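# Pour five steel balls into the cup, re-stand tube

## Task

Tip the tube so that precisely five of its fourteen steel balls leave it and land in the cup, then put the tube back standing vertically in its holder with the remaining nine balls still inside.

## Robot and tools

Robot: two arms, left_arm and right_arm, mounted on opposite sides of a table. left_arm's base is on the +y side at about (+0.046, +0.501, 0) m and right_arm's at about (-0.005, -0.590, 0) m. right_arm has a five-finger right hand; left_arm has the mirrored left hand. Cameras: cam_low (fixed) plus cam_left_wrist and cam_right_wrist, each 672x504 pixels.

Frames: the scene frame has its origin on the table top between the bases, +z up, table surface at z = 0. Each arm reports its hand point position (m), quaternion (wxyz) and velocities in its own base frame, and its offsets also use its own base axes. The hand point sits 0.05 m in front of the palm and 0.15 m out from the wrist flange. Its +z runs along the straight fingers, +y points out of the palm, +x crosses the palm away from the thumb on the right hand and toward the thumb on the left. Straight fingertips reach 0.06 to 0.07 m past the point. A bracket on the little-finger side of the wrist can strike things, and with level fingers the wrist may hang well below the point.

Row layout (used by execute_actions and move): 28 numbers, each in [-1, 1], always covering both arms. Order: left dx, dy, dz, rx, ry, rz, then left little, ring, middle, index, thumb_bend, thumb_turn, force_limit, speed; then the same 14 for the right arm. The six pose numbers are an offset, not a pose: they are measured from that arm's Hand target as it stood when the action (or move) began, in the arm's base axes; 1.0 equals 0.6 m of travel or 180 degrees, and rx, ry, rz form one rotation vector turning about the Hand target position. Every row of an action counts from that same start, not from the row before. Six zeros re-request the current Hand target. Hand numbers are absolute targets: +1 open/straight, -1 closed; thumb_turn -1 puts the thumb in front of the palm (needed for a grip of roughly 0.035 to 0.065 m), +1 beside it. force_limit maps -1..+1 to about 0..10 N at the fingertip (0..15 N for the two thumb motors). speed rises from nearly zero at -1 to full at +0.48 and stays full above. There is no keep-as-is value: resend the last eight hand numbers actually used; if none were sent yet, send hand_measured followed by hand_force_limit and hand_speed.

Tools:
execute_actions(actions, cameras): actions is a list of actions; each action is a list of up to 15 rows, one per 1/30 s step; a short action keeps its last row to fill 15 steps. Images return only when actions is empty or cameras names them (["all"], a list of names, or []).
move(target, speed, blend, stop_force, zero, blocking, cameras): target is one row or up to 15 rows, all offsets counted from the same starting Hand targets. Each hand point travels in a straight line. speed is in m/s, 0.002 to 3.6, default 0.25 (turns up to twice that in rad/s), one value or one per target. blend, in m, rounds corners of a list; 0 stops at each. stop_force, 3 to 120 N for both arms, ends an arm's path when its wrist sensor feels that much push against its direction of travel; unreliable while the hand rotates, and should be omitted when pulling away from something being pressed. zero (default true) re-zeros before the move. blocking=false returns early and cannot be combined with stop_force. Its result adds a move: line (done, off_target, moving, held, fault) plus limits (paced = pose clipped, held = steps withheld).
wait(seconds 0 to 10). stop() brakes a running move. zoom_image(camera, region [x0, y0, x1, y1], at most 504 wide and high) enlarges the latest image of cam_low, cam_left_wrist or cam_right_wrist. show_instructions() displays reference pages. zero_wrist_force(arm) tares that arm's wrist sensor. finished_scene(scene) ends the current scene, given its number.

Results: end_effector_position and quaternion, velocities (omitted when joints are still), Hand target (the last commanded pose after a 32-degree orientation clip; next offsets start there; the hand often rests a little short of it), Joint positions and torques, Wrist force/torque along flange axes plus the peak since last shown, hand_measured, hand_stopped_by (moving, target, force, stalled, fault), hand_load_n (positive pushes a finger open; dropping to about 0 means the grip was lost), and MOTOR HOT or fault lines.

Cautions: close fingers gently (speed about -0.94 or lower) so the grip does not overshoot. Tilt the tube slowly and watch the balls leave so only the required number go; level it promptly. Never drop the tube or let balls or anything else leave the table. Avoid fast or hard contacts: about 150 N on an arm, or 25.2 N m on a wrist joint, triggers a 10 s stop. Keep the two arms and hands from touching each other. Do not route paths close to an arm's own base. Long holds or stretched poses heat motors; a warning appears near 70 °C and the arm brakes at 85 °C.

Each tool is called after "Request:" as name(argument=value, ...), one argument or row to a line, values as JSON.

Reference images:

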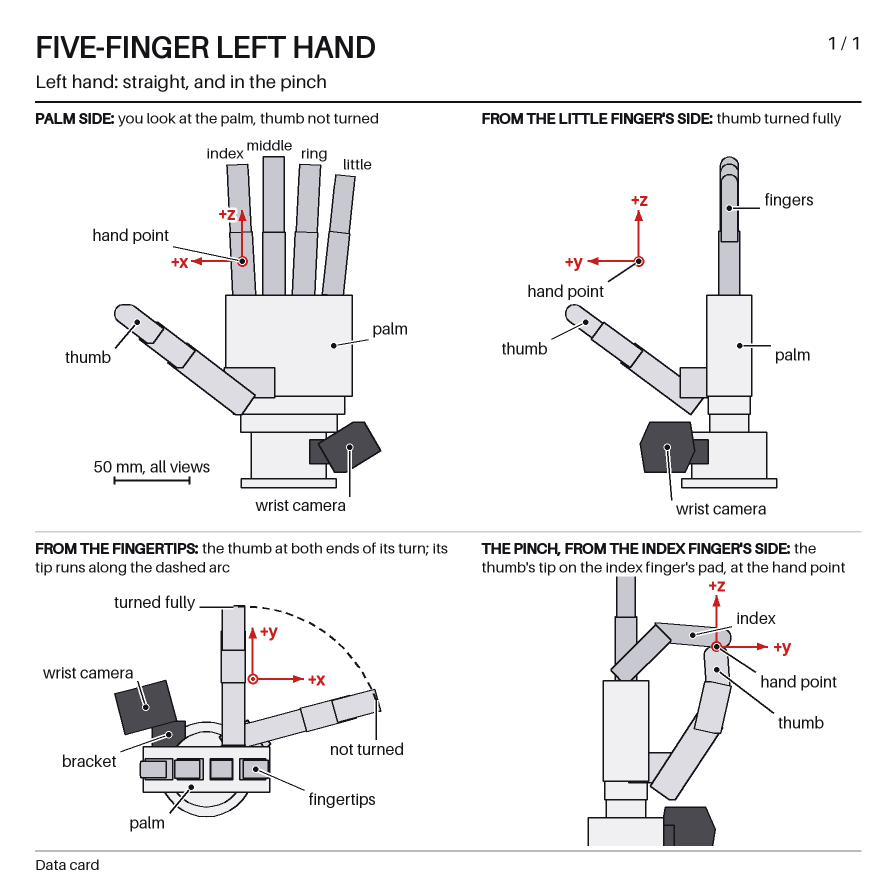

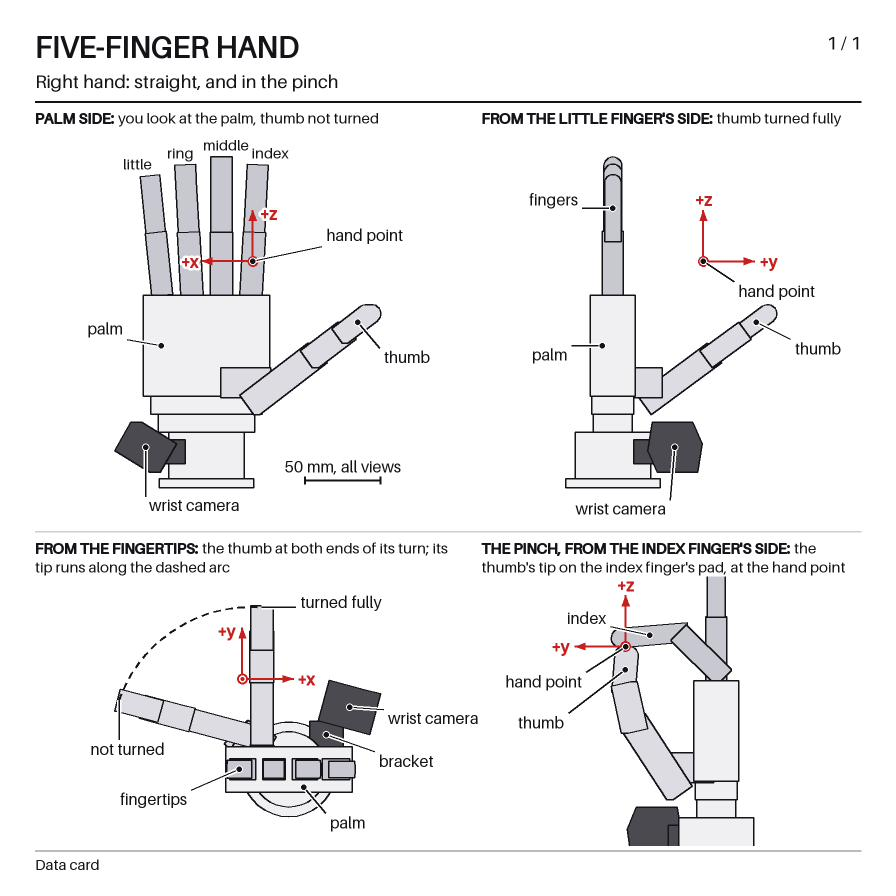

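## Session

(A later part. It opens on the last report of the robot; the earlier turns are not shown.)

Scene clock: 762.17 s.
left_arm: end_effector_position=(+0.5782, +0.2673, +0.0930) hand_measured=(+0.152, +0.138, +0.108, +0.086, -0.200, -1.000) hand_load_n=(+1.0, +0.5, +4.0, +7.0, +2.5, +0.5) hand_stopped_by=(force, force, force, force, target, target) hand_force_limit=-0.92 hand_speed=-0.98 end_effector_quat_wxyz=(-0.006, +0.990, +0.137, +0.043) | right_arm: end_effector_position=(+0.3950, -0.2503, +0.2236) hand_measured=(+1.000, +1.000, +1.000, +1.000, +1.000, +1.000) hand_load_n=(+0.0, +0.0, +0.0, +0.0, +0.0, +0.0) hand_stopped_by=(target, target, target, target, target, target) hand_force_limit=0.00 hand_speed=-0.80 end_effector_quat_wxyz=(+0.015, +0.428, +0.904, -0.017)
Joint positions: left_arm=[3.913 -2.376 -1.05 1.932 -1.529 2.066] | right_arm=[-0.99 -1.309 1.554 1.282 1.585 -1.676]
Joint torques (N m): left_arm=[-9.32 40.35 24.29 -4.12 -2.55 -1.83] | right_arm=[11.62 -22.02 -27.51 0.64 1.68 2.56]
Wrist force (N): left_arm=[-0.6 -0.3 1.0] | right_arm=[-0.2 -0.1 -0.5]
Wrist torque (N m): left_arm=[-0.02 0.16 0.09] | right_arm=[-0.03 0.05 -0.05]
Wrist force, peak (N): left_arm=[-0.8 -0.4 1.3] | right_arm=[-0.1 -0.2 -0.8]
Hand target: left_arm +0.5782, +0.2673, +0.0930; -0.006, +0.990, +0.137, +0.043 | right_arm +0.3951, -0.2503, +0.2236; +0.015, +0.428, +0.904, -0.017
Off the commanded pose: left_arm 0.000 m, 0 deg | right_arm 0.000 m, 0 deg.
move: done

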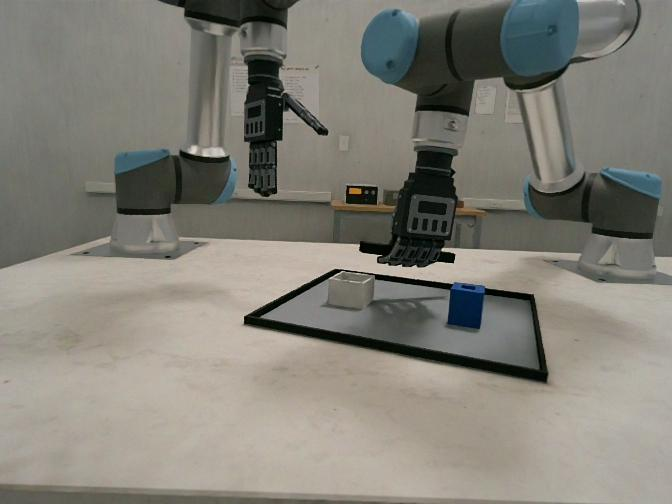

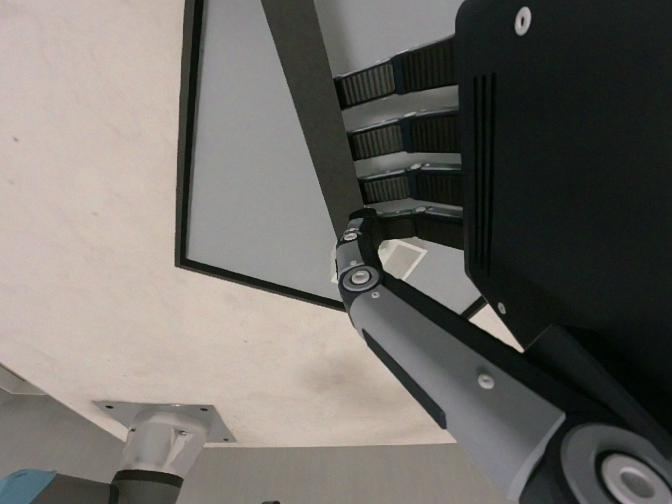

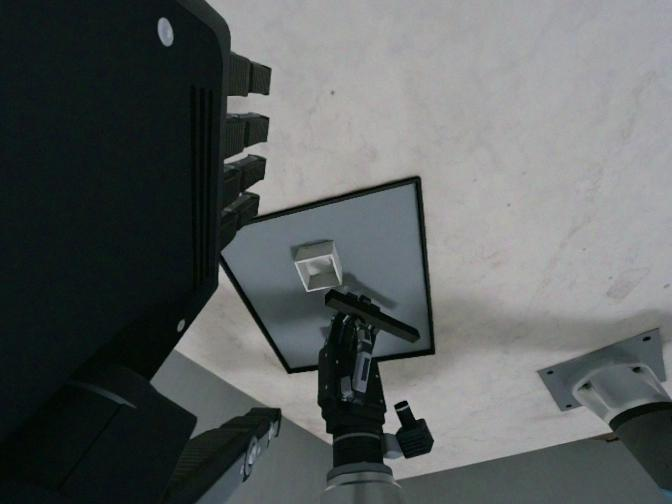

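Request:
execute_actions(
  actions=[
    [[0,0,0,-0.0009,0.0032,0,0.1,0.1,-0.25,-0.2,-0.2,-1,-0.92,-0.985,0,0,0,0,0,0,1,1,1,1,1,1,0,-0.8],[0,0,0,-0.0035,0.0124,0,0.1,0.1,-0.25,-0.2,-0.2,-1,-0.92,-0.985,0,0,0,0,0,0,1,1,1,1,1,1,0,-0.8],[0,0,0,-0.0073,0.0259,0,0.1,0.1,-0.25,-0.2,-0.2,-1,-0.92,-0.985,0,0,0,0,0,0,1,1,1,1,1,1,0,-0.8],[0,0,0,-0.0116,0.0413,0,0.1,0.1,-0.25,-0.2,-0.2,-1,-0.92,-0.985,0,0,0,0,0,0,1,1,1,1,1,1,0,-0.8],[0,0,0,-0.0158,0.0561,0,0.1,0.1,-0.25,-0.2,-0.2,-1,-0.92,-0.985,0,0,0,0,0,0,1,1,1,1,1,1,0,-0.8],[0,0,0,-0.0191,0.0677,0,0.1,0.1,-0.25,-0.2,-0.2,-1,-0.92,-0.985,0,0,0,0,0,0,1,1,1,1,1,1,0,-0.8],[0,0,0,-0.0209,0.0740,0,0.1,0.1,-0.25,-0.2,-0.2,-1,-0.92,-0.985,0,0,0,0,0,0,1,1,1,1,1,1,0,-0.8],[0,0,0,-0.0209,0.0740,0,0.1,0.1,-0.25,-0.2,-0.2,-1,-0.92,-0.985,0,0,0,0,0,0,1,1,1,1,1,1,0,-0.8],[0,0,0,-0.0191,0.0677,0,0.1,0.1,-0.25,-0.2,-0.2,-1,-0.92,-0.985,0,0,0,0,0,0,1,1,1,1,1,1,0,-0.8],[0,0,0,-0.0158,0.0561,0,0.1,0.1,-0.25,-0.2,-0.2,-1,-0.92,-0.985,0,0,0,0,0,0,1,1,1,1,1,1,0,-0.8],[0,0,0,-0.0116,0.0413,0,0.1,0.1,-0.25,-0.2,-0.2,-1,-0.92,-0.985,0,0,0,0,0,0,1,1,1,1,1,1,0,-0.8],[0,0,0,-0.0073,0.0259,0,0.1,0.1,-0.25,-0.2,-0.2,-1,-0.92,-0.985,0,0,0,0,0,0,1,1,1,1,1,1,0,-0.8],[0,0,0,-0.0035,0.0124,0,0.1,0.1,-0.25,-0.2,-0.2,-1,-0.92,-0.985,0,0,0,0,0,0,1,1,1,1,1,1,0,-0.8],[0,0,0,-0.0009,0.0032,0,0.1,0.1,-0.25,-0.2,-0.2,-1,-0.92,-0.985,0,0,0,0,0,0,1,1,1,1,1,1,0,-0.8],[0,0,0,0,0,0,0.1,0.1,-0.25,-0.2,-0.2,-1,-0.92,-0.985,0,0,0,0,0,0,1,1,1,1,1,1,0,-0.8]],
  ],
  cameras=["cam_right_wrist", "cam_low"],
)

Request:
zoom_image(
  camera="cam_right_wrist",
  region=[280, 225, 360, 305],
)

Scene clock: 803.27 s.
left_arm: end_effector_position=(+0.5772, +0.2664, +0.0937) hand_measured=(+0.152, +0.138, +0.108, +0.086, -0.200, -1.000) hand_load_n=(+0.5, +0.5, +4.0, +7.0, +2.5, +0.0) hand_stopped_by=(force, force, force, force, target, target) hand_force_limit=-0.92 hand_speed=-0.98 end_effector_quat_wxyz=(-0.004, +0.991, +0.133, +0.030) | right_arm: end_effector_position=(+0.3951, -0.2503, +0.2236) hand_measured=(+1.000, +1.000, +1.000, +1.000, +1.000, +1.000) hand_load_n=(+0.0, +0.0, +0.0, +0.0, +0.0, +0.0) hand_stopped_by=(target, target, target, target, target, target) hand_force_limit=0.00 hand_speed=-0.80 end_effector_quat_wxyz=(+0.015, +0.428, +0.904, -0.017)
Joint positions: left_arm=[3.907 -2.391 -1.023 1.897 -1.542 2.068] | right_arm=[-0.99 -1.309 1.554 1.282 1.585 -1.676]
Joint torques (N m): left_arm=[9.04 59.81 8.33 -0.28 2.18 1.9] | right_arm=[10.75 -24.42 -27.44 0.66 1.5 2.56]
Wrist force (N): left_arm=[-0.3 0.0 0.8] | right_arm=[-0.2 -0.5 -0.7]
Wrist torque (N m): left_arm=[0.02 0.12 -0.11] | right_arm=[-0.09 0.06 -0.07]
Wrist force, peak (N): left_arm=[-0.9 -0.2 1.5] | right_arm=[-0.2 -0.4 -0.9]
Hand target: left_arm +0.5782, +0.2673, +0.0930; -0.006, +0.990, +0.137, +0.043 | right_arm +0.3951, -0.2503, +0.2236; +0.015, +0.428, +0.904, -0.017
Off the commanded pose: left_arm 0.001 m, 2 deg | right_arm 0.000 m, 0 deg.
Step readings (end_effector_position of left_arm | right_arm):
0: (+0.5782, +0.2673, +0.0930) | (+0.3951, -0.2503, +0.2236)
1: (+0.5782, +0.2673, +0.0930) | (+0.3951, -0.2503, +0.2236)
2: (+0.5782, +0.2673, +0.0929) | (+0.3951, -0.2503, +0.2236)
4: (+0.5782, +0.2671, +0.0923) | (+0.3951, -0.2503, +0.2236)
8: (+0.5777, +0.2665, +0.0908) | (+0.3951, -0.2503, +0.2236)
15: (+0.5778, +0.2672, +0.0955) | (+0.3951, -0.2503, +0.2236)
Images, in order (width x height): cam_low 672x504, cam_right_wrist 672x504.

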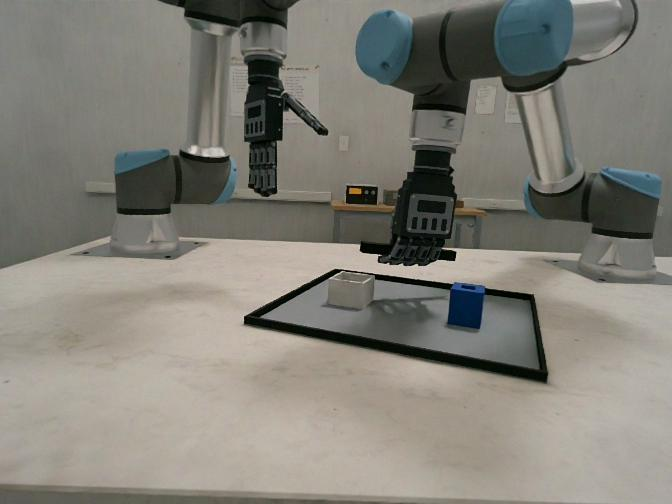

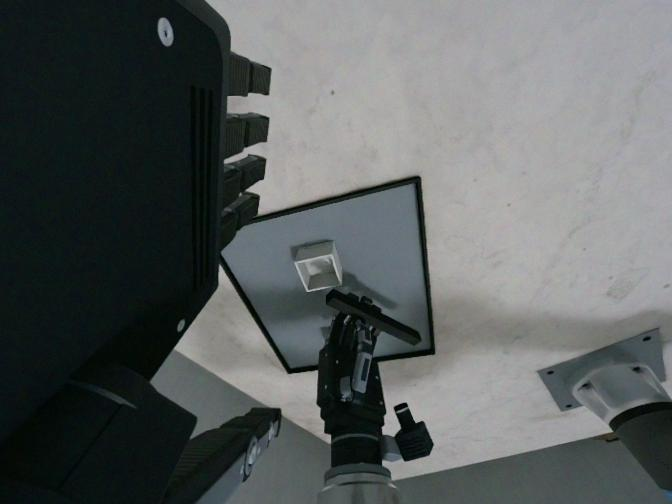

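Scaled by 6.300 from the camera's 672x504 image, which has a finer 960x720 frame.

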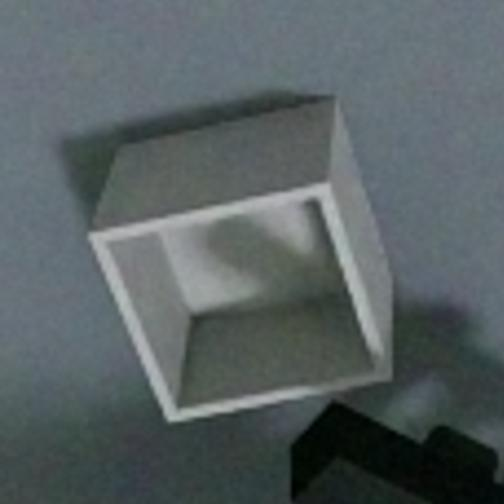

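Request:
execute_actions(
  actions=[
    [[0,0,0,0,0,0,0.1,0.1,-0.25,-0.2,-0.2,-1,-0.92,-0.985,0,0,0,0,0,0,1,1,1,1,1,1,0,-0.8]],
    [[0,0,0,-0.0014,0.0048,0,0.1,0.1,-0.25,-0.2,-0.2,-1,-0.92,-0.985,0,0,0,0,0,0,1,1,1,1,1,1,0,-0.8],[0,0,0,-0.0047,0.0168,0,0.1,0.1,-0.25,-0.2,-0.2,-1,-0.92,-0.985,0,0,0,0,0,0,1,1,1,1,1,1,0,-0.8],[0,0,0,-0.0088,0.0313,0,0.1,0.1,-0.25,-0.2,-0.2,-1,-0.92,-0.985,0,0,0,0,0,0,1,1,1,1,1,1,0,-0.8],[0,0,0,-0.0122,0.0433,0,0.1,0.1,-0.25,-0.2,-0.2,-1,-0.92,-0.985,0,0,0,0,0,0,1,1,1,1,1,1,0,-0.8],[0,0,0,-0.0136,0.0481,0,0.1,0.1,-0.25,-0.2,-0.2,-1,-0.92,-0.985,0,0,0,0,0,0,1,1,1,1,1,1,0,-0.8]],
    [[0,0,0,0.0014,-0.0048,0,0.1,0.1,-0.25,-0.2,-0.2,-1,-0.92,-0.985,0,0,0,0,0,0,1,1,1,1,1,1,0,-0.8],[0,0,0,0.0047,-0.0168,0,0.1,0.1,-0.25,-0.2,-0.2,-1,-0.92,-0.985,0,0,0,0,0,0,1,1,1,1,1,1,0,-0.8],[0,0,0,0.0088,-0.0313,0,0.1,0.1,-0.25,-0.2,-0.2,-1,-0.92,-0.985,0,0,0,0,0,0,1,1,1,1,1,1,0,-0.8],[0,0,0,0.0122,-0.0433,0,0.1,0.1,-0.25,-0.2,-0.2,-1,-0.92,-0.985,0,0,0,0,0,0,1,1,1,1,1,1,0,-0.8],[0,0,0,0.0136,-0.0481,0,0.1,0.1,-0.25,-0.2,-0.2,-1,-0.92,-0.985,0,0,0,0,0,0,1,1,1,1,1,1,0,-0.8]],
  ],
  cameras=["cam_right_wrist"],
)

Request:
zoom_image(
  camera="cam_right_wrist",
  region=[280, 225, 360, 305],
)

Scene clock: 818.27 s.
left_arm: end_effector_position=(+0.5782, +0.2673, +0.0930) hand_measured=(+0.152, +0.138, +0.108, +0.086, -0.200, -1.000) hand_load_n=(+1.0, +0.5, +4.0, +7.0, +2.5, +0.5) hand_stopped_by=(force, force, force, force, target, target) hand_force_limit=-0.92 hand_speed=-0.98 end_effector_quat_wxyz=(-0.006, +0.990, +0.137, +0.043) | right_arm: end_effector_position=(+0.3951, -0.2503, +0.2236) hand_measured=(+1.000, +1.000, +1.000, +1.000, +1.000, +1.000) hand_load_n=(+0.0, +0.0, +0.0, +0.0, +0.0, +0.0) hand_stopped_by=(target, target, target, target, target, target) hand_force_limit=0.00 hand_speed=-0.80 end_effector_quat_wxyz=(+0.015, +0.428, +0.904, -0.017)
Joint positions: left_arm=[3.913 -2.376 -1.05 1.931 -1.529 2.066] | right_arm=[-0.99 -1.309 1.554 1.282 1.585 -1.676]
Joint torques (N m): left_arm=[9.45 59 9.47 -0.21 2.15 1.87] | right_arm=[12.15 -23.11 -26.36 0.64 1.42 2.63]
Wrist force (N): left_arm=[-0.4 -0.2 0.8] | right_arm=[-0.1 -0.2 -0.7]
Wrist torque (N m): left_arm=[0.00 0.13 -0.10] | right_arm=[-0.04 0.04 -0.05]
Wrist force, peak (N): left_arm=[-1.1 -0.9 0.8] | right_arm=[-0.2 -0.4 -0.8]
Hand target: left_arm +0.5782, +0.2673, +0.0930; -0.006, +0.990, +0.137, +0.043 | right_arm +0.3951, -0.2503, +0.2236; +0.015, +0.428, +0.904, -0.017
Off the commanded pose: left_arm 0.000 m, 0 deg | right_arm 0.000 m, 0 deg.
Step readings (end_effector_position of left_arm | right_arm):
0: (+0.5772, +0.2664, +0.0937) | (+0.3951, -0.2503, +0.2236)
1: (+0.5772, +0.2664, +0.0937) | (+0.3951, -0.2503, +0.2236)
2: (+0.5773, +0.2665, +0.0937) | (+0.3951, -0.2503, +0.2236)
4: (+0.5777, +0.2668, +0.0934) | (+0.3951, -0.2503, +0.2236)
8: (+0.5781, +0.2672, +0.0931) | (+0.3951, -0.2503, +0.2236)
15: (+0.5782, +0.2673, +0.0930) | (+0.3951, -0.2503, +0.2236)
16: (+0.5782, +0.2673, +0.0930) | (+0.3951, -0.2503, +0.2236)
17: (+0.5782, +0.2673, +0.0929) | (+0.3951, -0.2503, +0.2236)
19: (+0.5782, +0.2672, +0.0922) | (+0.3951, -0.2503, +0.2236)
23: (+0.5778, +0.2669, +0.0923) | (+0.3951, -0.2503, +0.2236)
30: (+0.5781, +0.2672, +0.0929) | (+0.3951, -0.2503, +0.2236)
31: (+0.5781, +0.2672, +0.0930) | (+0.3951, -0.2503, +0.2236)
32: (+0.5781, +0.2672, +0.0930) | (+0.3951, -0.2503, +0.2236)
34: (+0.5782, +0.2673, +0.0938) | (+0.3951, -0.2503, +0.2236)
38: (+0.5778, +0.2669, +0.0943) | (+0.3951, -0.2503, +0.2236)
45: (+0.5781, +0.2672, +0.0931) | (+0.3951, -0.2503, +0.2236)
Images, in order (width x height): cam_right_wrist 672x504.

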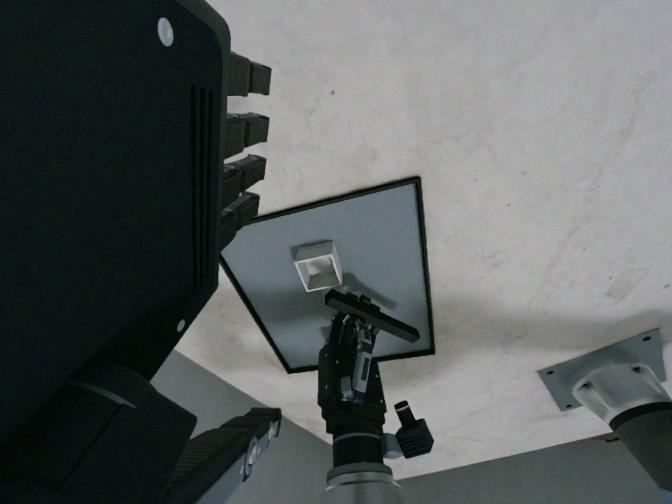

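Scaled by 6.300 from the camera's 672x504 image, which has a finer 960x720 frame.

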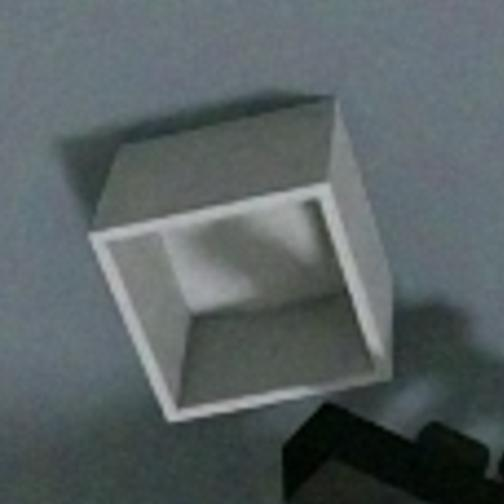

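Request:
execute_actions(
  actions=[
    [[0,0,0,-0.005,0.0176,0,0.1,0.1,-0.25,-0.2,-0.2,-1,-0.92,-0.985,0,0,0,0,0,0,1,1,1,1,1,1,0,-0.8],[0,0,0,-0.0124,0.0441,0,0.1,0.1,-0.25,-0.2,-0.2,-1,-0.92,-0.985,0,0,0,0,0,0,1,1,1,1,1,1,0,-0.8],[0,0,0,-0.0166,0.0588,0,0.1,0.1,-0.25,-0.2,-0.2,-1,-0.92,-0.985,0,0,0,0,0,0,1,1,1,1,1,1,0,-0.8]],
    [[0,0,0,0.005,-0.0176,0,0.1,0.1,-0.25,-0.2,-0.2,-1,-0.92,-0.985,0,0,0,0,0,0,1,1,1,1,1,1,0,-0.8],[0,0,0,0.0124,-0.0441,0,0.1,0.1,-0.25,-0.2,-0.2,-1,-0.92,-0.985,0,0,0,0,0,0,1,1,1,1,1,1,0,-0.8],[0,0,0,0.0166,-0.0588,0,0.1,0.1,-0.25,-0.2,-0.2,-1,-0.92,-0.985,0,0,0,0,0,0,1,1,1,1,1,1,0,-0.8]],
  ],
  cameras=["cam_right_wrist"],
)

Request:
zoom_image(
  camera="cam_right_wrist",
  region=[280, 225, 360, 305],
)

Scene clock: 825.87 s.
left_arm: end_effector_position=(+0.5782, +0.2673, +0.0930) hand_measured=(+0.152, +0.138, +0.108, +0.086, -0.200, -1.000) hand_load_n=(+1.0, +0.5, +4.0, +6.5, +2.5, +0.0) hand_stopped_by=(force, force, force, force, target, target) hand_force_limit=-0.92 hand_speed=-0.98 end_effector_quat_wxyz=(-0.006, +0.990, +0.137, +0.043) | right_arm: end_effector_position=(+0.3951, -0.2503, +0.2236) hand_measured=(+1.000, +1.000, +1.000, +1.000, +1.000, +1.000) hand_load_n=(+0.0, +0.0, +0.0, +0.0, +0.0, +0.0) hand_stopped_by=(target, target, target, target, target, target) hand_force_limit=0.00 hand_speed=-0.80 end_effector_quat_wxyz=(+0.015, +0.428, +0.904, -0.017)
Joint positions: left_arm=[3.913 -2.376 -1.05 1.931 -1.529 2.066] | right_arm=[-0.99 -1.309 1.554 1.282 1.585 -1.676]
Joint torques (N m): left_arm=[9.77 58.78 9.45 -0.36 2.26 1.87] | right_arm=[11.83 -23.49 -28.11 0.7 1.46 2.61]
Wrist force (N): left_arm=[-0.6 -0.3 0.6] | right_arm=[0.1 -0.3 -0.3]
Wrist torque (N m): left_arm=[0.00 0.16 -0.11] | right_arm=[-0.09 0.00 -0.05]
Wrist force, peak (N): left_arm=[-1.6 -0.3 1.7] | right_arm=[-0.1 -0.6 -0.8]
Hand target: left_arm +0.5782, +0.2673, +0.0930; -0.006, +0.990, +0.137, +0.043 | right_arm +0.3951, -0.2503, +0.2236; +0.015, +0.428, +0.904, -0.017
Off the commanded pose: left_arm 0.000 m, 0 deg | right_arm 0.000 m, 0 deg.
Step readings (end_effector_position of left_arm | right_arm):
0: (+0.5782, +0.2673, +0.0930) | (+0.3951, -0.2503, +0.2236)
1: (+0.5782, +0.2673, +0.0930) | (+0.3951, -0.2503, +0.2236)
2: (+0.5783, +0.2672, +0.0924) | (+0.3951, -0.2503, +0.2236)
4: (+0.5784, +0.2668, +0.0904) | (+0.3951, -0.2503, +0.2236)
8: (+0.5776, +0.2667, +0.0922) | (+0.3951, -0.2503, +0.2236)
15: (+0.5780, +0.2672, +0.0929) | (+0.3951, -0.2503, +0.2236)
16: (+0.5781, +0.2672, +0.0930) | (+0.3951, -0.2503, +0.2236)
17: (+0.5781, +0.2673, +0.0938) | (+0.3951, -0.2503, +0.2236)
19: (+0.5780, +0.2676, +0.0962) | (+0.3951, -0.2503, +0.2236)
23: (+0.5776, +0.2668, +0.0946) | (+0.3951, -0.2503, +0.2236)
30: (+0.5781, +0.2672, +0.0931) | (+0.3951, -0.2503, +0.2236)
Images, in order (width x height): cam_right_wrist 672x504.

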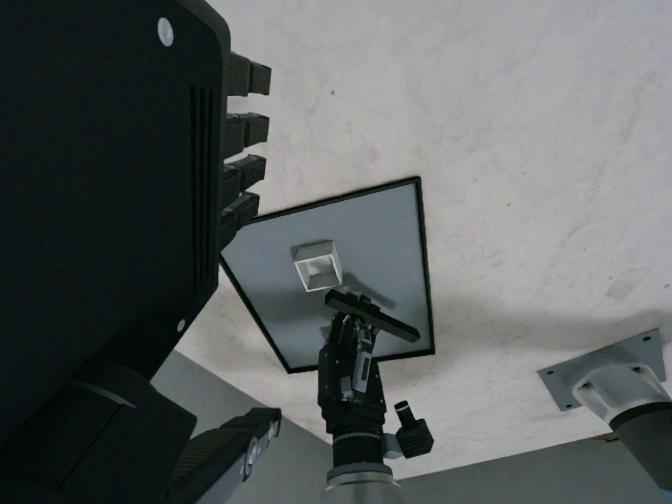

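Scaled by 6.300 from the camera's 672x504 image, which has a finer 960x720 frame.

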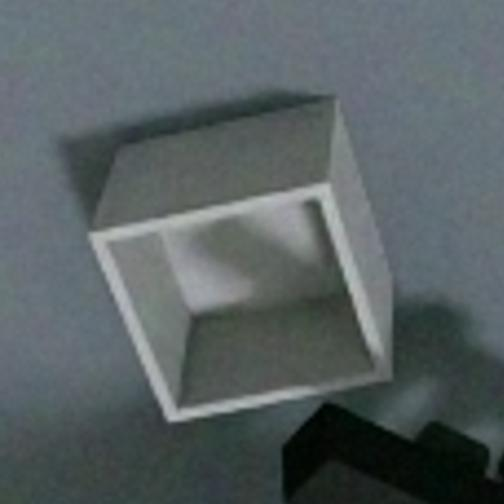

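Request:
execute_actions(
  actions=[
    [[0,0,0,-0.0059,0.0209,0,0.1,0.1,-0.25,-0.2,-0.2,-1,-0.92,-0.985,0,0,0,0,0,0,1,1,1,1,1,1,0,-0.8],[0,0,0,-0.0147,0.0521,0,0.1,0.1,-0.25,-0.2,-0.2,-1,-0.92,-0.985,0,0,0,0,0,0,1,1,1,1,1,1,0,-0.8],[0,0,0,-0.0196,0.0695,0,0.1,0.1,-0.25,-0.2,-0.2,-1,-0.92,-0.985,0,0,0,0,0,0,1,1,1,1,1,1,0,-0.8]],
    [[0,0,0,0.0059,-0.0209,0,0.1,0.1,-0.25,-0.2,-0.2,-1,-0.92,-0.985,0,0,0,0,0,0,1,1,1,1,1,1,0,-0.8],[0,0,0,0.0147,-0.0521,0,0.1,0.1,-0.25,-0.2,-0.2,-1,-0.92,-0.985,0,0,0,0,0,0,1,1,1,1,1,1,0,-0.8],[0,0,0,0.0196,-0.0695,0,0.1,0.1,-0.25,-0.2,-0.2,-1,-0.92,-0.985,0,0,0,0,0,0,1,1,1,1,1,1,0,-0.8]],
  ],
  cameras=["cam_right_wrist"],
)

Request:
zoom_image(
  camera="cam_right_wrist",
  region=[280, 225, 360, 305],
)

Scene clock: 836.30 s.
left_arm: end_effector_position=(+0.5782, +0.2672, +0.0930) hand_measured=(+0.152, +0.138, +0.108, +0.086, -0.200, -1.000) hand_load_n=(+0.5, +0.5, +4.0, +7.0, +2.5, +0.5) hand_stopped_by=(force, force, force, force, target, target) hand_force_limit=-0.92 hand_speed=-0.98 end_effector_quat_wxyz=(-0.006, +0.990, +0.136, +0.043) | right_arm: end_effector_position=(+0.3951, -0.2503, +0.2236) hand_measured=(+1.000, +1.000, +1.000, +1.000, +1.000, +1.000) hand_load_n=(+0.5, +0.0, +0.0, +0.0, +0.0, -0.5) hand_stopped_by=(target, target, target, target, target, target) hand_force_limit=0.00 hand_speed=-0.80 end_effector_quat_wxyz=(+0.015, +0.428, +0.904, -0.017)
Joint positions: left_arm=[3.913 -2.376 -1.05 1.931 -1.529 2.066] | right_arm=[-0.99 -1.309 1.554 1.282 1.585 -1.676]
Joint torques (N m): left_arm=[9.16 58.85 10.41 -0.17 2.31 -0.97] | right_arm=[12.3 -23.93 -26.97 0.55 1.46 2.69]
Wrist force (N): left_arm=[-0.3 -0.2 0.6] | right_arm=[-0.2 -0.2 -0.4]
Wrist torque (N m): left_arm=[0.01 0.11 -0.09] | right_arm=[-0.06 0.05 -0.06]
Wrist force, peak (N): left_arm=[1.2 0.0 2.5] | right_arm=[-0.5 -0.7 -0.7]
Hand target: left_arm +0.5782, +0.2673, +0.0930; -0.006, +0.990, +0.137, +0.043 | right_arm +0.3951, -0.2503, +0.2236; +0.015, +0.428, +0.904, -0.017
Off the commanded pose: left_arm 0.000 m, 0 deg | right_arm 0.000 m, 0 deg.
Step readings (end_effector_position of left_arm | right_arm):
0: (+0.5782, +0.2673, +0.0930) | (+0.3951, -0.2503, +0.2236)
1: (+0.5782, +0.2673, +0.0930) | (+0.3951, -0.2503, +0.2236)
2: (+0.5783, +0.2672, +0.0921) | (+0.3951, -0.2503, +0.2236)
4: (+0.5785, +0.2667, +0.0895) | (+0.3951, -0.2503, +0.2236)
8: (+0.5774, +0.2665, +0.0918) | (+0.3951, -0.2503, +0.2236)
15: (+0.5780, +0.2671, +0.0929) | (+0.3951, -0.2503, +0.2236)
16: (+0.5780, +0.2672, +0.0929) | (+0.3951, -0.2503, +0.2236)
17: (+0.5781, +0.2673, +0.0938) | (+0.3951, -0.2503, +0.2236)
19: (+0.5781, +0.2677, +0.0971) | (+0.3951, -0.2503, +0.2236)
23: (+0.5774, +0.2666, +0.0954) | (+0.3951, -0.2503, +0.2236)
30: (+0.5781, +0.2671, +0.0932) | (+0.3951, -0.2503, +0.2236)
Images, in order (width x height): cam_right_wrist 672x504.

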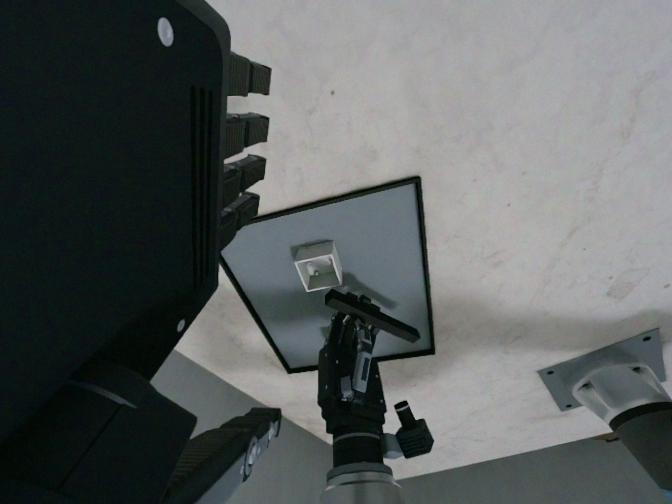

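Scaled by 6.300 from the camera's 672x504 image, which has a finer 960x720 frame.

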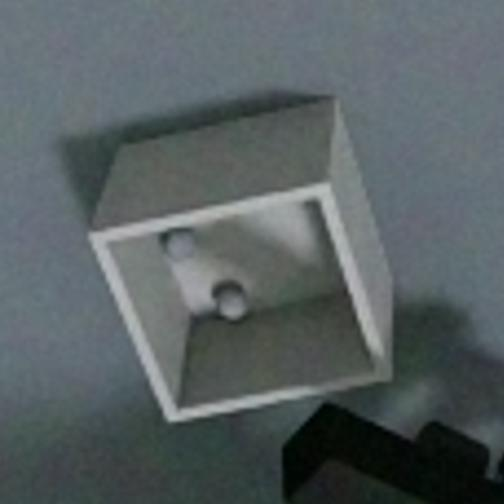

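Request:
move(
  target=[
    [0,0,0,0,0,0,0.1,0.1,-0.25,-0.2,-0.2,-1,-0.92,-0.985,-0.0568,-0.0693,0.1607,0,0,-0.7067,1,1,1,1,1,1,0,-0.8],
    [0,0,0,0,0,0,0.1,0.1,-0.25,-0.2,-0.2,-1,-0.92,-0.985,-0.0023,-0.1882,0.1023,0,0,-0.7067,1,1,1,1,1,1,0,-0.8],
  ],
  speed=0.3,
  cameras=["cam_right_wrist", "cam_low", "cam_left_wrist"],
)

Scene clock: 882.13 s.
left_arm: end_effector_position=(+0.5782, +0.2673, +0.0930) hand_measured=(+0.152, +0.138, +0.108, +0.086, -0.200, -1.000) hand_load_n=(+1.0, +0.0, +4.5, +6.5, +3.0, +0.0) hand_stopped_by=(force, force, force, force, target, target) hand_force_limit=-0.92 hand_speed=-0.98 end_effector_quat_wxyz=(-0.006, +0.990, +0.137, +0.043) | right_arm: end_effector_position=(+0.3937, -0.3632, +0.2850) hand_measured=(+1.000, +1.000, +1.000, +1.000, +1.000, +1.000) hand_load_n=(+0.0, +0.0, +0.0, +0.0, +0.0, +0.0) hand_stopped_by=(target, target, target, target, target, target) hand_force_limit=0.00 hand_speed=-0.80 end_effector_quat_wxyz=(-0.009, +1.000, +0.019, -0.021)
Joint positions: left_arm=[3.913 -2.376 -1.05 1.932 -1.529 2.066] | right_arm=[-0.87 -1.025 1.012 1.624 1.592 0.664]
Joint torques (N m): left_arm=[9.74 58.42 9.43 -0.29 1.98 -1.73] | right_arm=[-10.42 -39.61 -27.86 3.72 1.39 -3.07]
Wrist force (N): left_arm=[-0.5 -0.3 0.5] | right_arm=[0.3 0.1 0.0]
Wrist torque (N m): left_arm=[0.00 0.14 -0.11] | right_arm=[-0.01 -0.02 0.07]
Wrist force, peak (N): left_arm=[-0.7 -0.4 1.0] | right_arm=[0.7 1.4 0.7]
Hand target: left_arm +0.5782, +0.2673, +0.0930; -0.006, +0.990, +0.137, +0.043 | right_arm +0.3937, -0.3632, +0.2850; -0.009, +1.000, +0.019, -0.021
Off the commanded pose: left_arm 0.000 m, 0 deg | right_arm 0.000 m, 0 deg.
move: done

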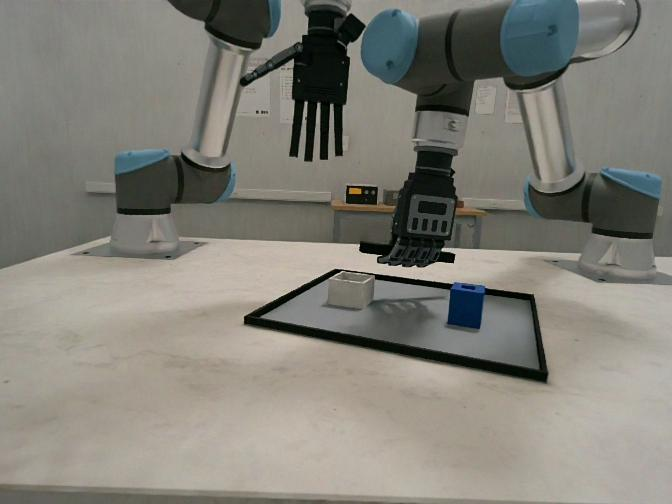

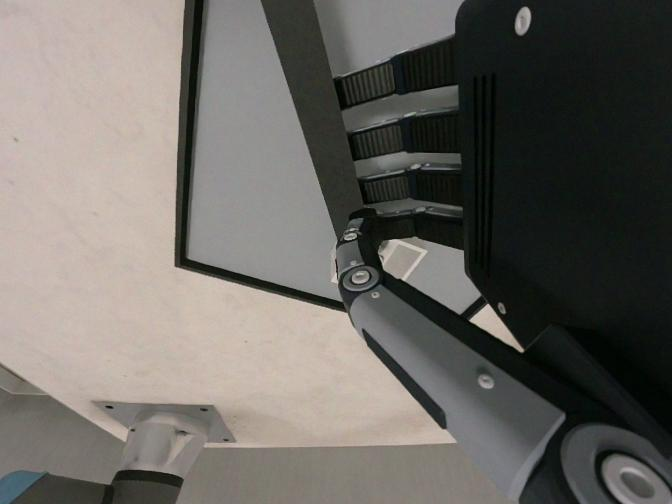

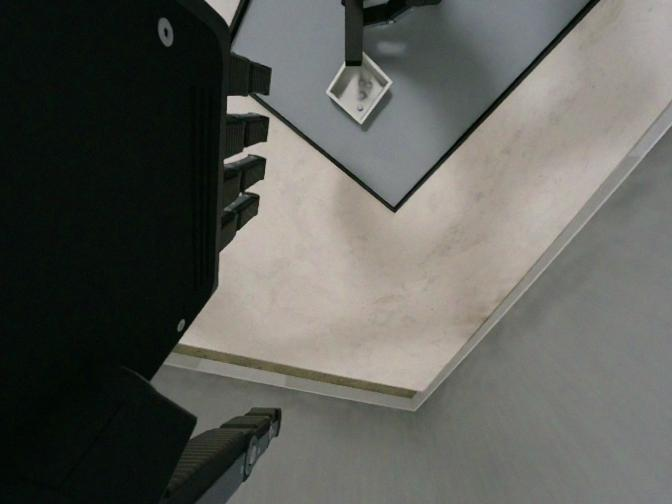

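Great overhead view.

Request:
zoom_image(
  camera="cam_right_wrist",
  region=[310, 30, 410, 130],
)

Scaled by 5.040 from the camera's 672x504 image, which has a finer 960x720 frame.

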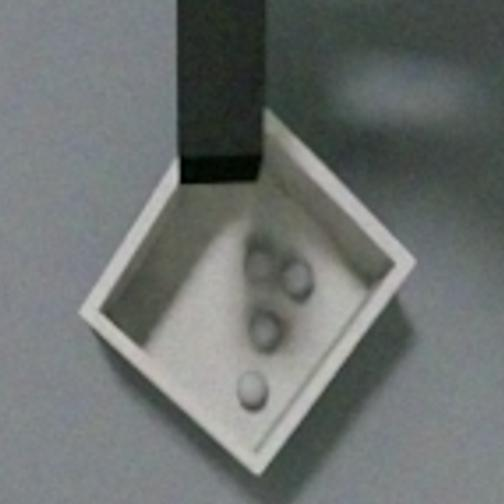

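Request:
zoom_image(
  camera="cam_right_wrist",
  region=[330, 60, 390, 120],
)

Scaled by 8.400 from the camera's 672x504 image, which has a finer 960x720 frame.

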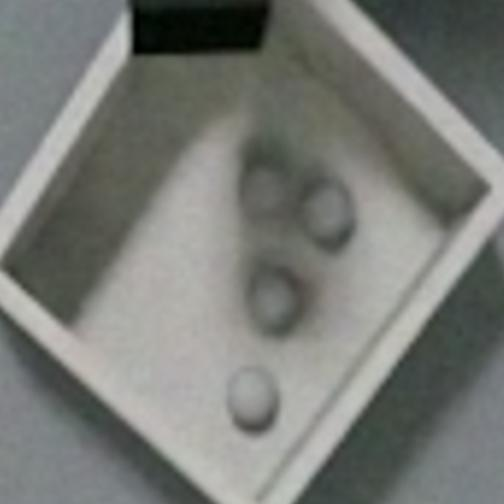

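Request:
execute_actions(
  actions=[
    [[0,0,0,-0.0059,0.0211,0,0.1,0.1,-0.25,-0.2,-0.2,-1,-0.92,-0.985,0,0,0,0,0,0,1,1,1,1,1,1,0,-0.8],[0,0,0,-0.01486,0.05274,0,0.1,0.1,-0.25,-0.2,-0.2,-1,-0.92,-0.985,0,0,0,0,0,0,1,1,1,1,1,1,0,-0.8],[0,0,0,-0.01981,0.07032,0,0.1,0.1,-0.25,-0.2,-0.2,-1,-0.92,-0.985,0,0,0,0,0,0,1,1,1,1,1,1,0,-0.8]],
    [[0,0,0,0.0059,-0.0211,0,0.1,0.1,-0.25,-0.2,-0.2,-1,-0.92,-0.985,0,0,0,0,0,0,1,1,1,1,1,1,0,-0.8],[0,0,0,0.01486,-0.05274,0,0.1,0.1,-0.25,-0.2,-0.2,-1,-0.92,-0.985,0,0,0,0,0,0,1,1,1,1,1,1,0,-0.8],[0,0,0,0.01981,-0.07032,0,0.1,0.1,-0.25,-0.2,-0.2,-1,-0.92,-0.985,0,0,0,0,0,0,1,1,1,1,1,1,0,-0.8]],
  ],
  cameras=["cam_right_wrist"],
)

Request:
zoom_image(
  camera="cam_right_wrist",
  region=[330, 60, 390, 120],
)

Scene clock: 900.03 s.
left_arm: end_effector_position=(+0.5782, +0.2672, +0.0930) hand_measured=(+0.152, +0.138, +0.108, +0.086, -0.200, -1.000) hand_load_n=(+0.5, +0.5, +4.0, +6.5, +2.5, +0.5) hand_stopped_by=(force, force, force, force, target, target) hand_force_limit=-0.92 hand_speed=-0.98 end_effector_quat_wxyz=(-0.006, +0.990, +0.136, +0.043) | right_arm: end_effector_position=(+0.3937, -0.3632, +0.2850) hand_measured=(+1.000, +1.000, +1.000, +1.000, +1.000, +1.000) hand_load_n=(+0.0, +0.0, +0.0, +0.0, +0.0, +0.0) hand_stopped_by=(target, target, target, target, target, target) hand_force_limit=0.00 hand_speed=-0.80 end_effector_quat_wxyz=(-0.009, +1.000, +0.019, -0.021)
Joint positions: left_arm=[3.913 -2.376 -1.05 1.931 -1.529 2.066] | right_arm=[-0.87 -1.025 1.012 1.624 1.592 0.664]
Joint torques (N m): left_arm=[9.56 58.66 9.95 -0.27 2.35 -1.29] | right_arm=[-10.18 -34.86 -27.1 3.94 1.69 -2.56]
Wrist force (N): left_arm=[-0.5 -0.2 0.6] | right_arm=[0.0 0.0 -0.2]
Wrist torque (N m): left_arm=[0.00 0.15 -0.11] | right_arm=[-0.01 0.02 0.06]
Wrist force, peak (N): left_arm=[1.2 0.1 2.3] | right_arm=[0.3 0.3 0.5]
Hand target: left_arm +0.5782, +0.2673, +0.0930; -0.006, +0.990, +0.137, +0.043 | right_arm +0.3937, -0.3632, +0.2850; -0.009, +1.000, +0.019, -0.021
Off the commanded pose: left_arm 0.000 m, 0 deg | right_arm 0.000 m, 0 deg.
Step readings (end_effector_position of left_arm | right_arm):
0: (+0.5782, +0.2673, +0.0930) | (+0.3937, -0.3632, +0.2850)
1: (+0.5782, +0.2673, +0.0930) | (+0.3937, -0.3632, +0.2850)
2: (+0.5783, +0.2672, +0.0923) | (+0.3937, -0.3632, +0.2850)
4: (+0.5785, +0.2667, +0.0894) | (+0.3937, -0.3632, +0.2850)
8: (+0.5774, +0.2665, +0.0917) | (+0.3937, -0.3632, +0.2850)
15: (+0.5780, +0.2671, +0.0929) | (+0.3937, -0.3632, +0.2850)
16: (+0.5780, +0.2672, +0.0930) | (+0.3937, -0.3632, +0.2850)
17: (+0.5781, +0.2673, +0.0939) | (+0.3937, -0.3632, +0.2850)
19: (+0.5781, +0.2677, +0.0973) | (+0.3937, -0.3632, +0.2850)
23: (+0.5773, +0.2666, +0.0955) | (+0.3937, -0.3632, +0.2850)
30: (+0.5781, +0.2671, +0.0932) | (+0.3937, -0.3632, +0.2850)
Images, in order (width x height): cam_right_wrist 672x504.

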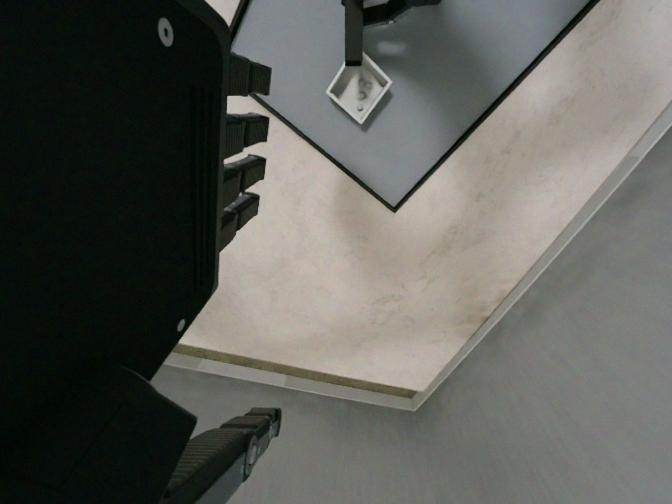

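Scaled by 8.400 from the camera's 672x504 image, which has a finer 960x720 frame.

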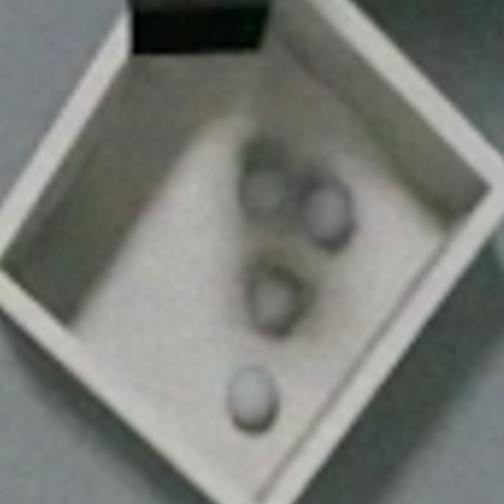

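Request:
execute_actions(
  actions=[
    [[0,0,0,-0.00601,0.02134,0,0.1,0.1,-0.25,-0.2,-0.2,-1,-0.92,-0.985,0,0,0,0,0,0,1,1,1,1,1,1,0,-0.8],[0,0,0,-0.01502,0.05334,0,0.1,0.1,-0.25,-0.2,-0.2,-1,-0.92,-0.985,0,0,0,0,0,0,1,1,1,1,1,1,0,-0.8],[0,0,0,-0.02003,0.07112,0,0.1,0.1,-0.25,-0.2,-0.2,-1,-0.92,-0.985,0,0,0,0,0,0,1,1,1,1,1,1,0,-0.8]],
    [[0,0,0,0.00601,-0.02134,0,0.1,0.1,-0.25,-0.2,-0.2,-1,-0.92,-0.985,0,0,0,0,0,0,1,1,1,1,1,1,0,-0.8],[0,0,0,0.01502,-0.05334,0,0.1,0.1,-0.25,-0.2,-0.2,-1,-0.92,-0.985,0,0,0,0,0,0,1,1,1,1,1,1,0,-0.8],[0,0,0,0.02003,-0.07112,0,0.1,0.1,-0.25,-0.2,-0.2,-1,-0.92,-0.985,0,0,0,0,0,0,1,1,1,1,1,1,0,-0.8]],
  ],
  cameras=["cam_right_wrist"],
)

Request:
zoom_image(
  camera="cam_right_wrist",
  region=[330, 60, 390, 120],
)

Scene clock: 910.10 s.
left_arm: end_effector_position=(+0.5782, +0.2672, +0.0930) hand_measured=(+0.152, +0.138, +0.108, +0.086, -0.200, -1.000) hand_load_n=(+0.5, +0.5, +4.0, +6.5, +2.5, +0.5) hand_stopped_by=(force, force, force, force, target, target) hand_force_limit=-0.92 hand_speed=-0.98 end_effector_quat_wxyz=(-0.006, +0.990, +0.136, +0.043) | right_arm: end_effector_position=(+0.3937, -0.3632, +0.2850) hand_measured=(+1.000, +1.000, +1.000, +1.000, +1.000, +1.000) hand_load_n=(+0.0, +0.0, +0.0, +0.0, +0.0, +0.0) hand_stopped_by=(target, target, target, target, target, target) hand_force_limit=0.00 hand_speed=-0.80 end_effector_quat_wxyz=(-0.009, +1.000, +0.019, -0.021)
Joint positions: left_arm=[3.913 -2.376 -1.05 1.931 -1.529 2.066] | right_arm=[-0.87 -1.025 1.012 1.624 1.592 0.664]
Joint torques (N m): left_arm=[9.64 58.04 9.88 -0.36 2.33 -1.44] | right_arm=[-8.37 -36.19 -27.78 3.87 1.53 -2]
Wrist force (N): left_arm=[-0.6 -0.2 0.8] | right_arm=[0.3 0.1 0.2]
Wrist torque (N m): left_arm=[-0.01 0.15 -0.11] | right_arm=[-0.01 -0.03 0.07]
Wrist force, peak (N): left_arm=[1.2 0.2 2.3] | right_arm=[0.4 0.3 0.4]
Hand target: left_arm +0.5782, +0.2673, +0.0930; -0.006, +0.990, +0.137, +0.043 | right_arm +0.3937, -0.3632, +0.2850; -0.009, +1.000, +0.019, -0.021
Off the commanded pose: left_arm 0.000 m, 0 deg | right_arm 0.000 m, 0 deg.
Step readings (end_effector_position of left_arm | right_arm):
0: (+0.5782, +0.2673, +0.0930) | (+0.3937, -0.3632, +0.2850)
1: (+0.5782, +0.2673, +0.0930) | (+0.3937, -0.3632, +0.2850)
2: (+0.5783, +0.2672, +0.0922) | (+0.3937, -0.3632, +0.2850)
4: (+0.5785, +0.2667, +0.0896) | (+0.3937, -0.3632, +0.2850)
8: (+0.5774, +0.2665, +0.0917) | (+0.3937, -0.3632, +0.2850)
15: (+0.5779, +0.2671, +0.0929) | (+0.3937, -0.3632, +0.2850)
16: (+0.5780, +0.2671, +0.0929) | (+0.3937, -0.3632, +0.2850)
17: (+0.5781, +0.2673, +0.0940) | (+0.3937, -0.3632, +0.2850)
19: (+0.5781, +0.2677, +0.0975) | (+0.3937, -0.3632, +0.2850)
23: (+0.5773, +0.2666, +0.0955) | (+0.3937, -0.3632, +0.2850)
30: (+0.5781, +0.2671, +0.0932) | (+0.3937, -0.3632, +0.2850)
Images, in order (width x height): cam_right_wrist 672x504.

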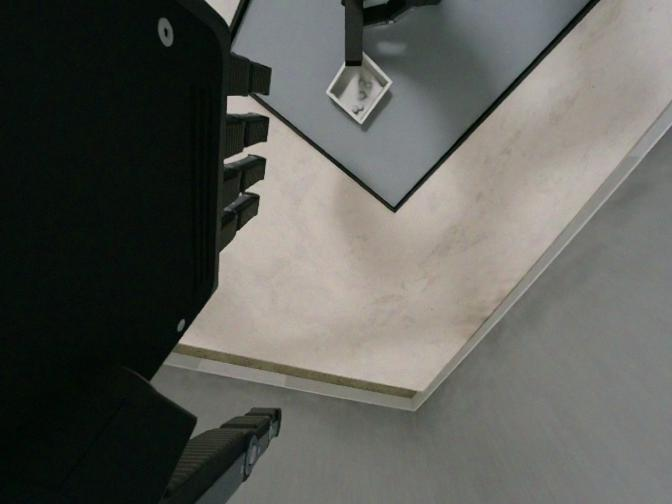

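Scaled by 8.400 from the camera's 672x504 image, which has a finer 960x720 frame.

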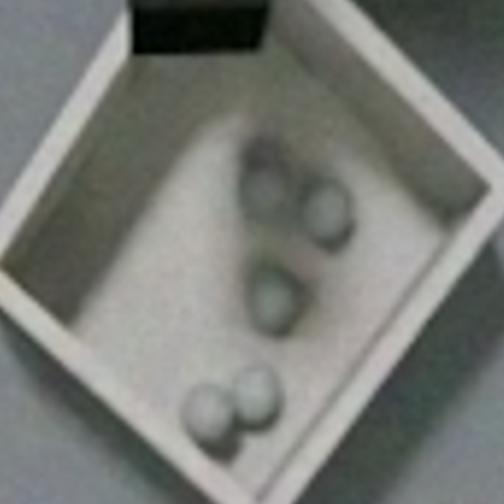

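Request:
zoom_image(
  camera="cam_right_wrist",
  region=[345, 68, 375, 98],
)

Request:
wait(
  seconds=0.3,
  cameras=["cam_left_wrist", "cam_low", "cam_right_wrist"],
)

Request:
zoom_image(
  camera="cam_left_wrist",
  region=[310, 220, 450, 300],
)

Request:
zoom_image(
  camera="cam_low",
  region=[310, 240, 410, 320],
)

Scaled by 16.800 from the camera's 672x504 image, which has a finer 960x720 frame.

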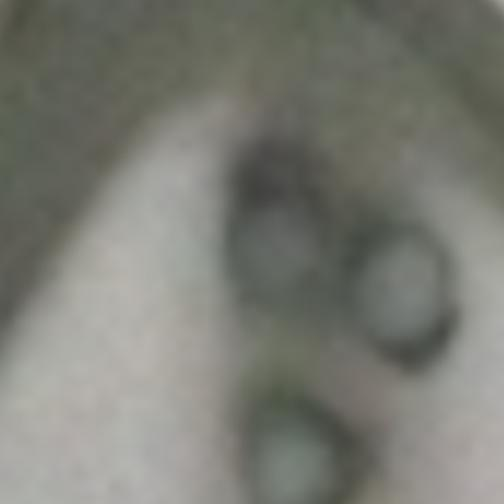

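Scene clock: 915.17 s.
left_arm: end_effector_position=(+0.5782, +0.2673, +0.0930) hand_measured=(+0.152, +0.138, +0.108, +0.086, -0.200, -1.000) hand_load_n=(+0.5, +0.5, +4.0, +7.0, +2.5, +0.0) hand_stopped_by=(force, force, force, force, target, target) hand_force_limit=-0.92 hand_speed=-0.98 end_effector_quat_wxyz=(-0.006, +0.990, +0.137, +0.043) | right_arm: end_effector_position=(+0.3937, -0.3632, +0.2850) hand_measured=(+1.000, +1.000, +1.000, +1.000, +1.000, +1.000) hand_load_n=(+0.0, +0.0, +0.0, +0.0, +0.0, +0.0) hand_stopped_by=(target, target, target, target, target, target) hand_force_limit=0.00 hand_speed=-0.80 end_effector_quat_wxyz=(-0.009, +1.000, +0.019, -0.021)
Joint positions: left_arm=[3.913 -2.376 -1.05 1.931 -1.529 2.066] | right_arm=[-0.87 -1.025 1.012 1.624 1.592 0.664]
Joint torques (N m): left_arm=[8.76 57.98 10.53 -0.26 2.12 -2.04] | right_arm=[-7.12 -35.94 -27.38 3.85 1.48 -1.24]
Wrist force (N): left_arm=[-0.5 -0.4 0.5] | right_arm=[0.2 -0.2 0.2]
Wrist torque (N m): left_arm=[-0.03 0.14 -0.10] | right_arm=[-0.06 -0.01 0.06]
Wrist force, peak (N): left_arm=[-0.6 -0.6 0.9] | right_arm=[0.6 0.2 -0.1]
Hand target: left_arm +0.5782, +0.2673, +0.0930; -0.006, +0.990, +0.137, +0.043 | right_arm +0.3937, -0.3632, +0.2850; -0.009, +1.000, +0.019, -0.021
Off the commanded pose: left_arm 0.000 m, 0 deg | right_arm 0.000 m, 0 deg.
wait: 0.30 s; at rest from the start

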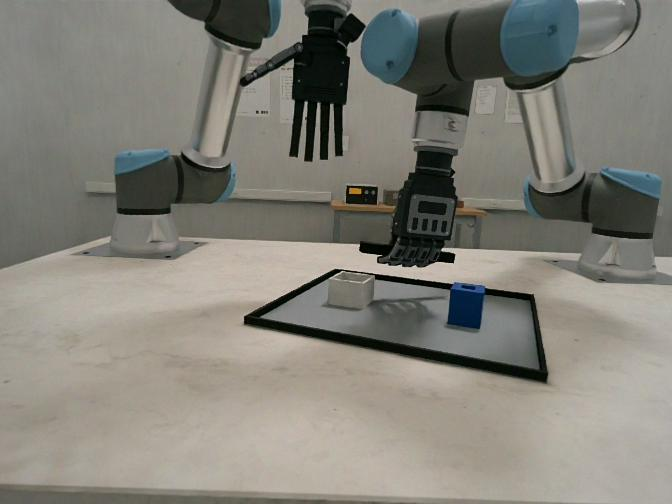

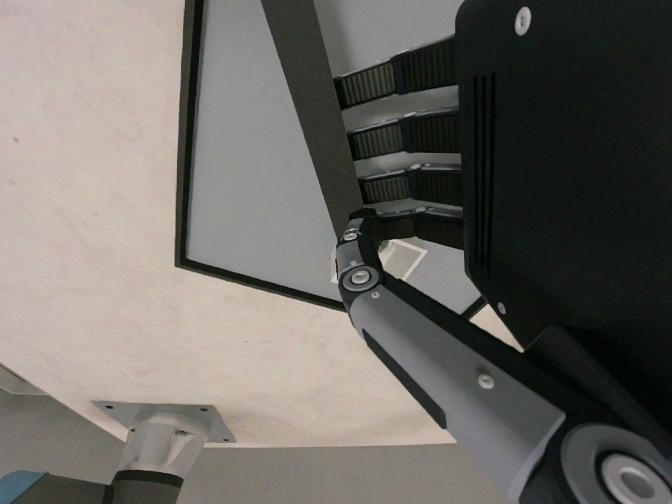

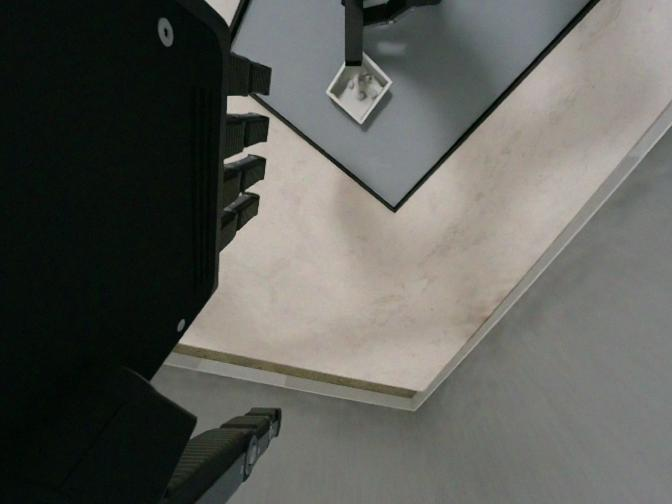

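Scaled by 3.600 from the camera's 672x504 image, which has a finer 960x720 frame.

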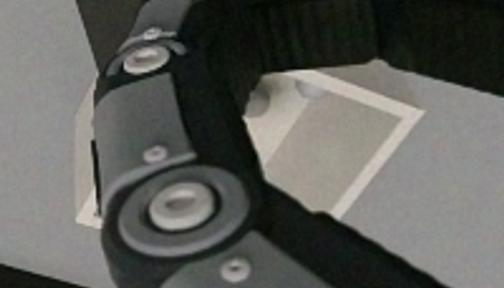

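Scaled by 5.040 from the camera's 672x504 image, which has a finer 960x720 frame.

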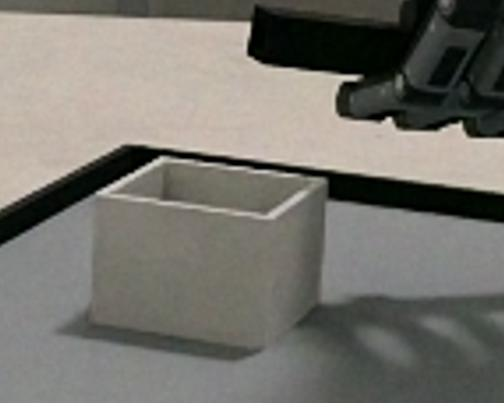

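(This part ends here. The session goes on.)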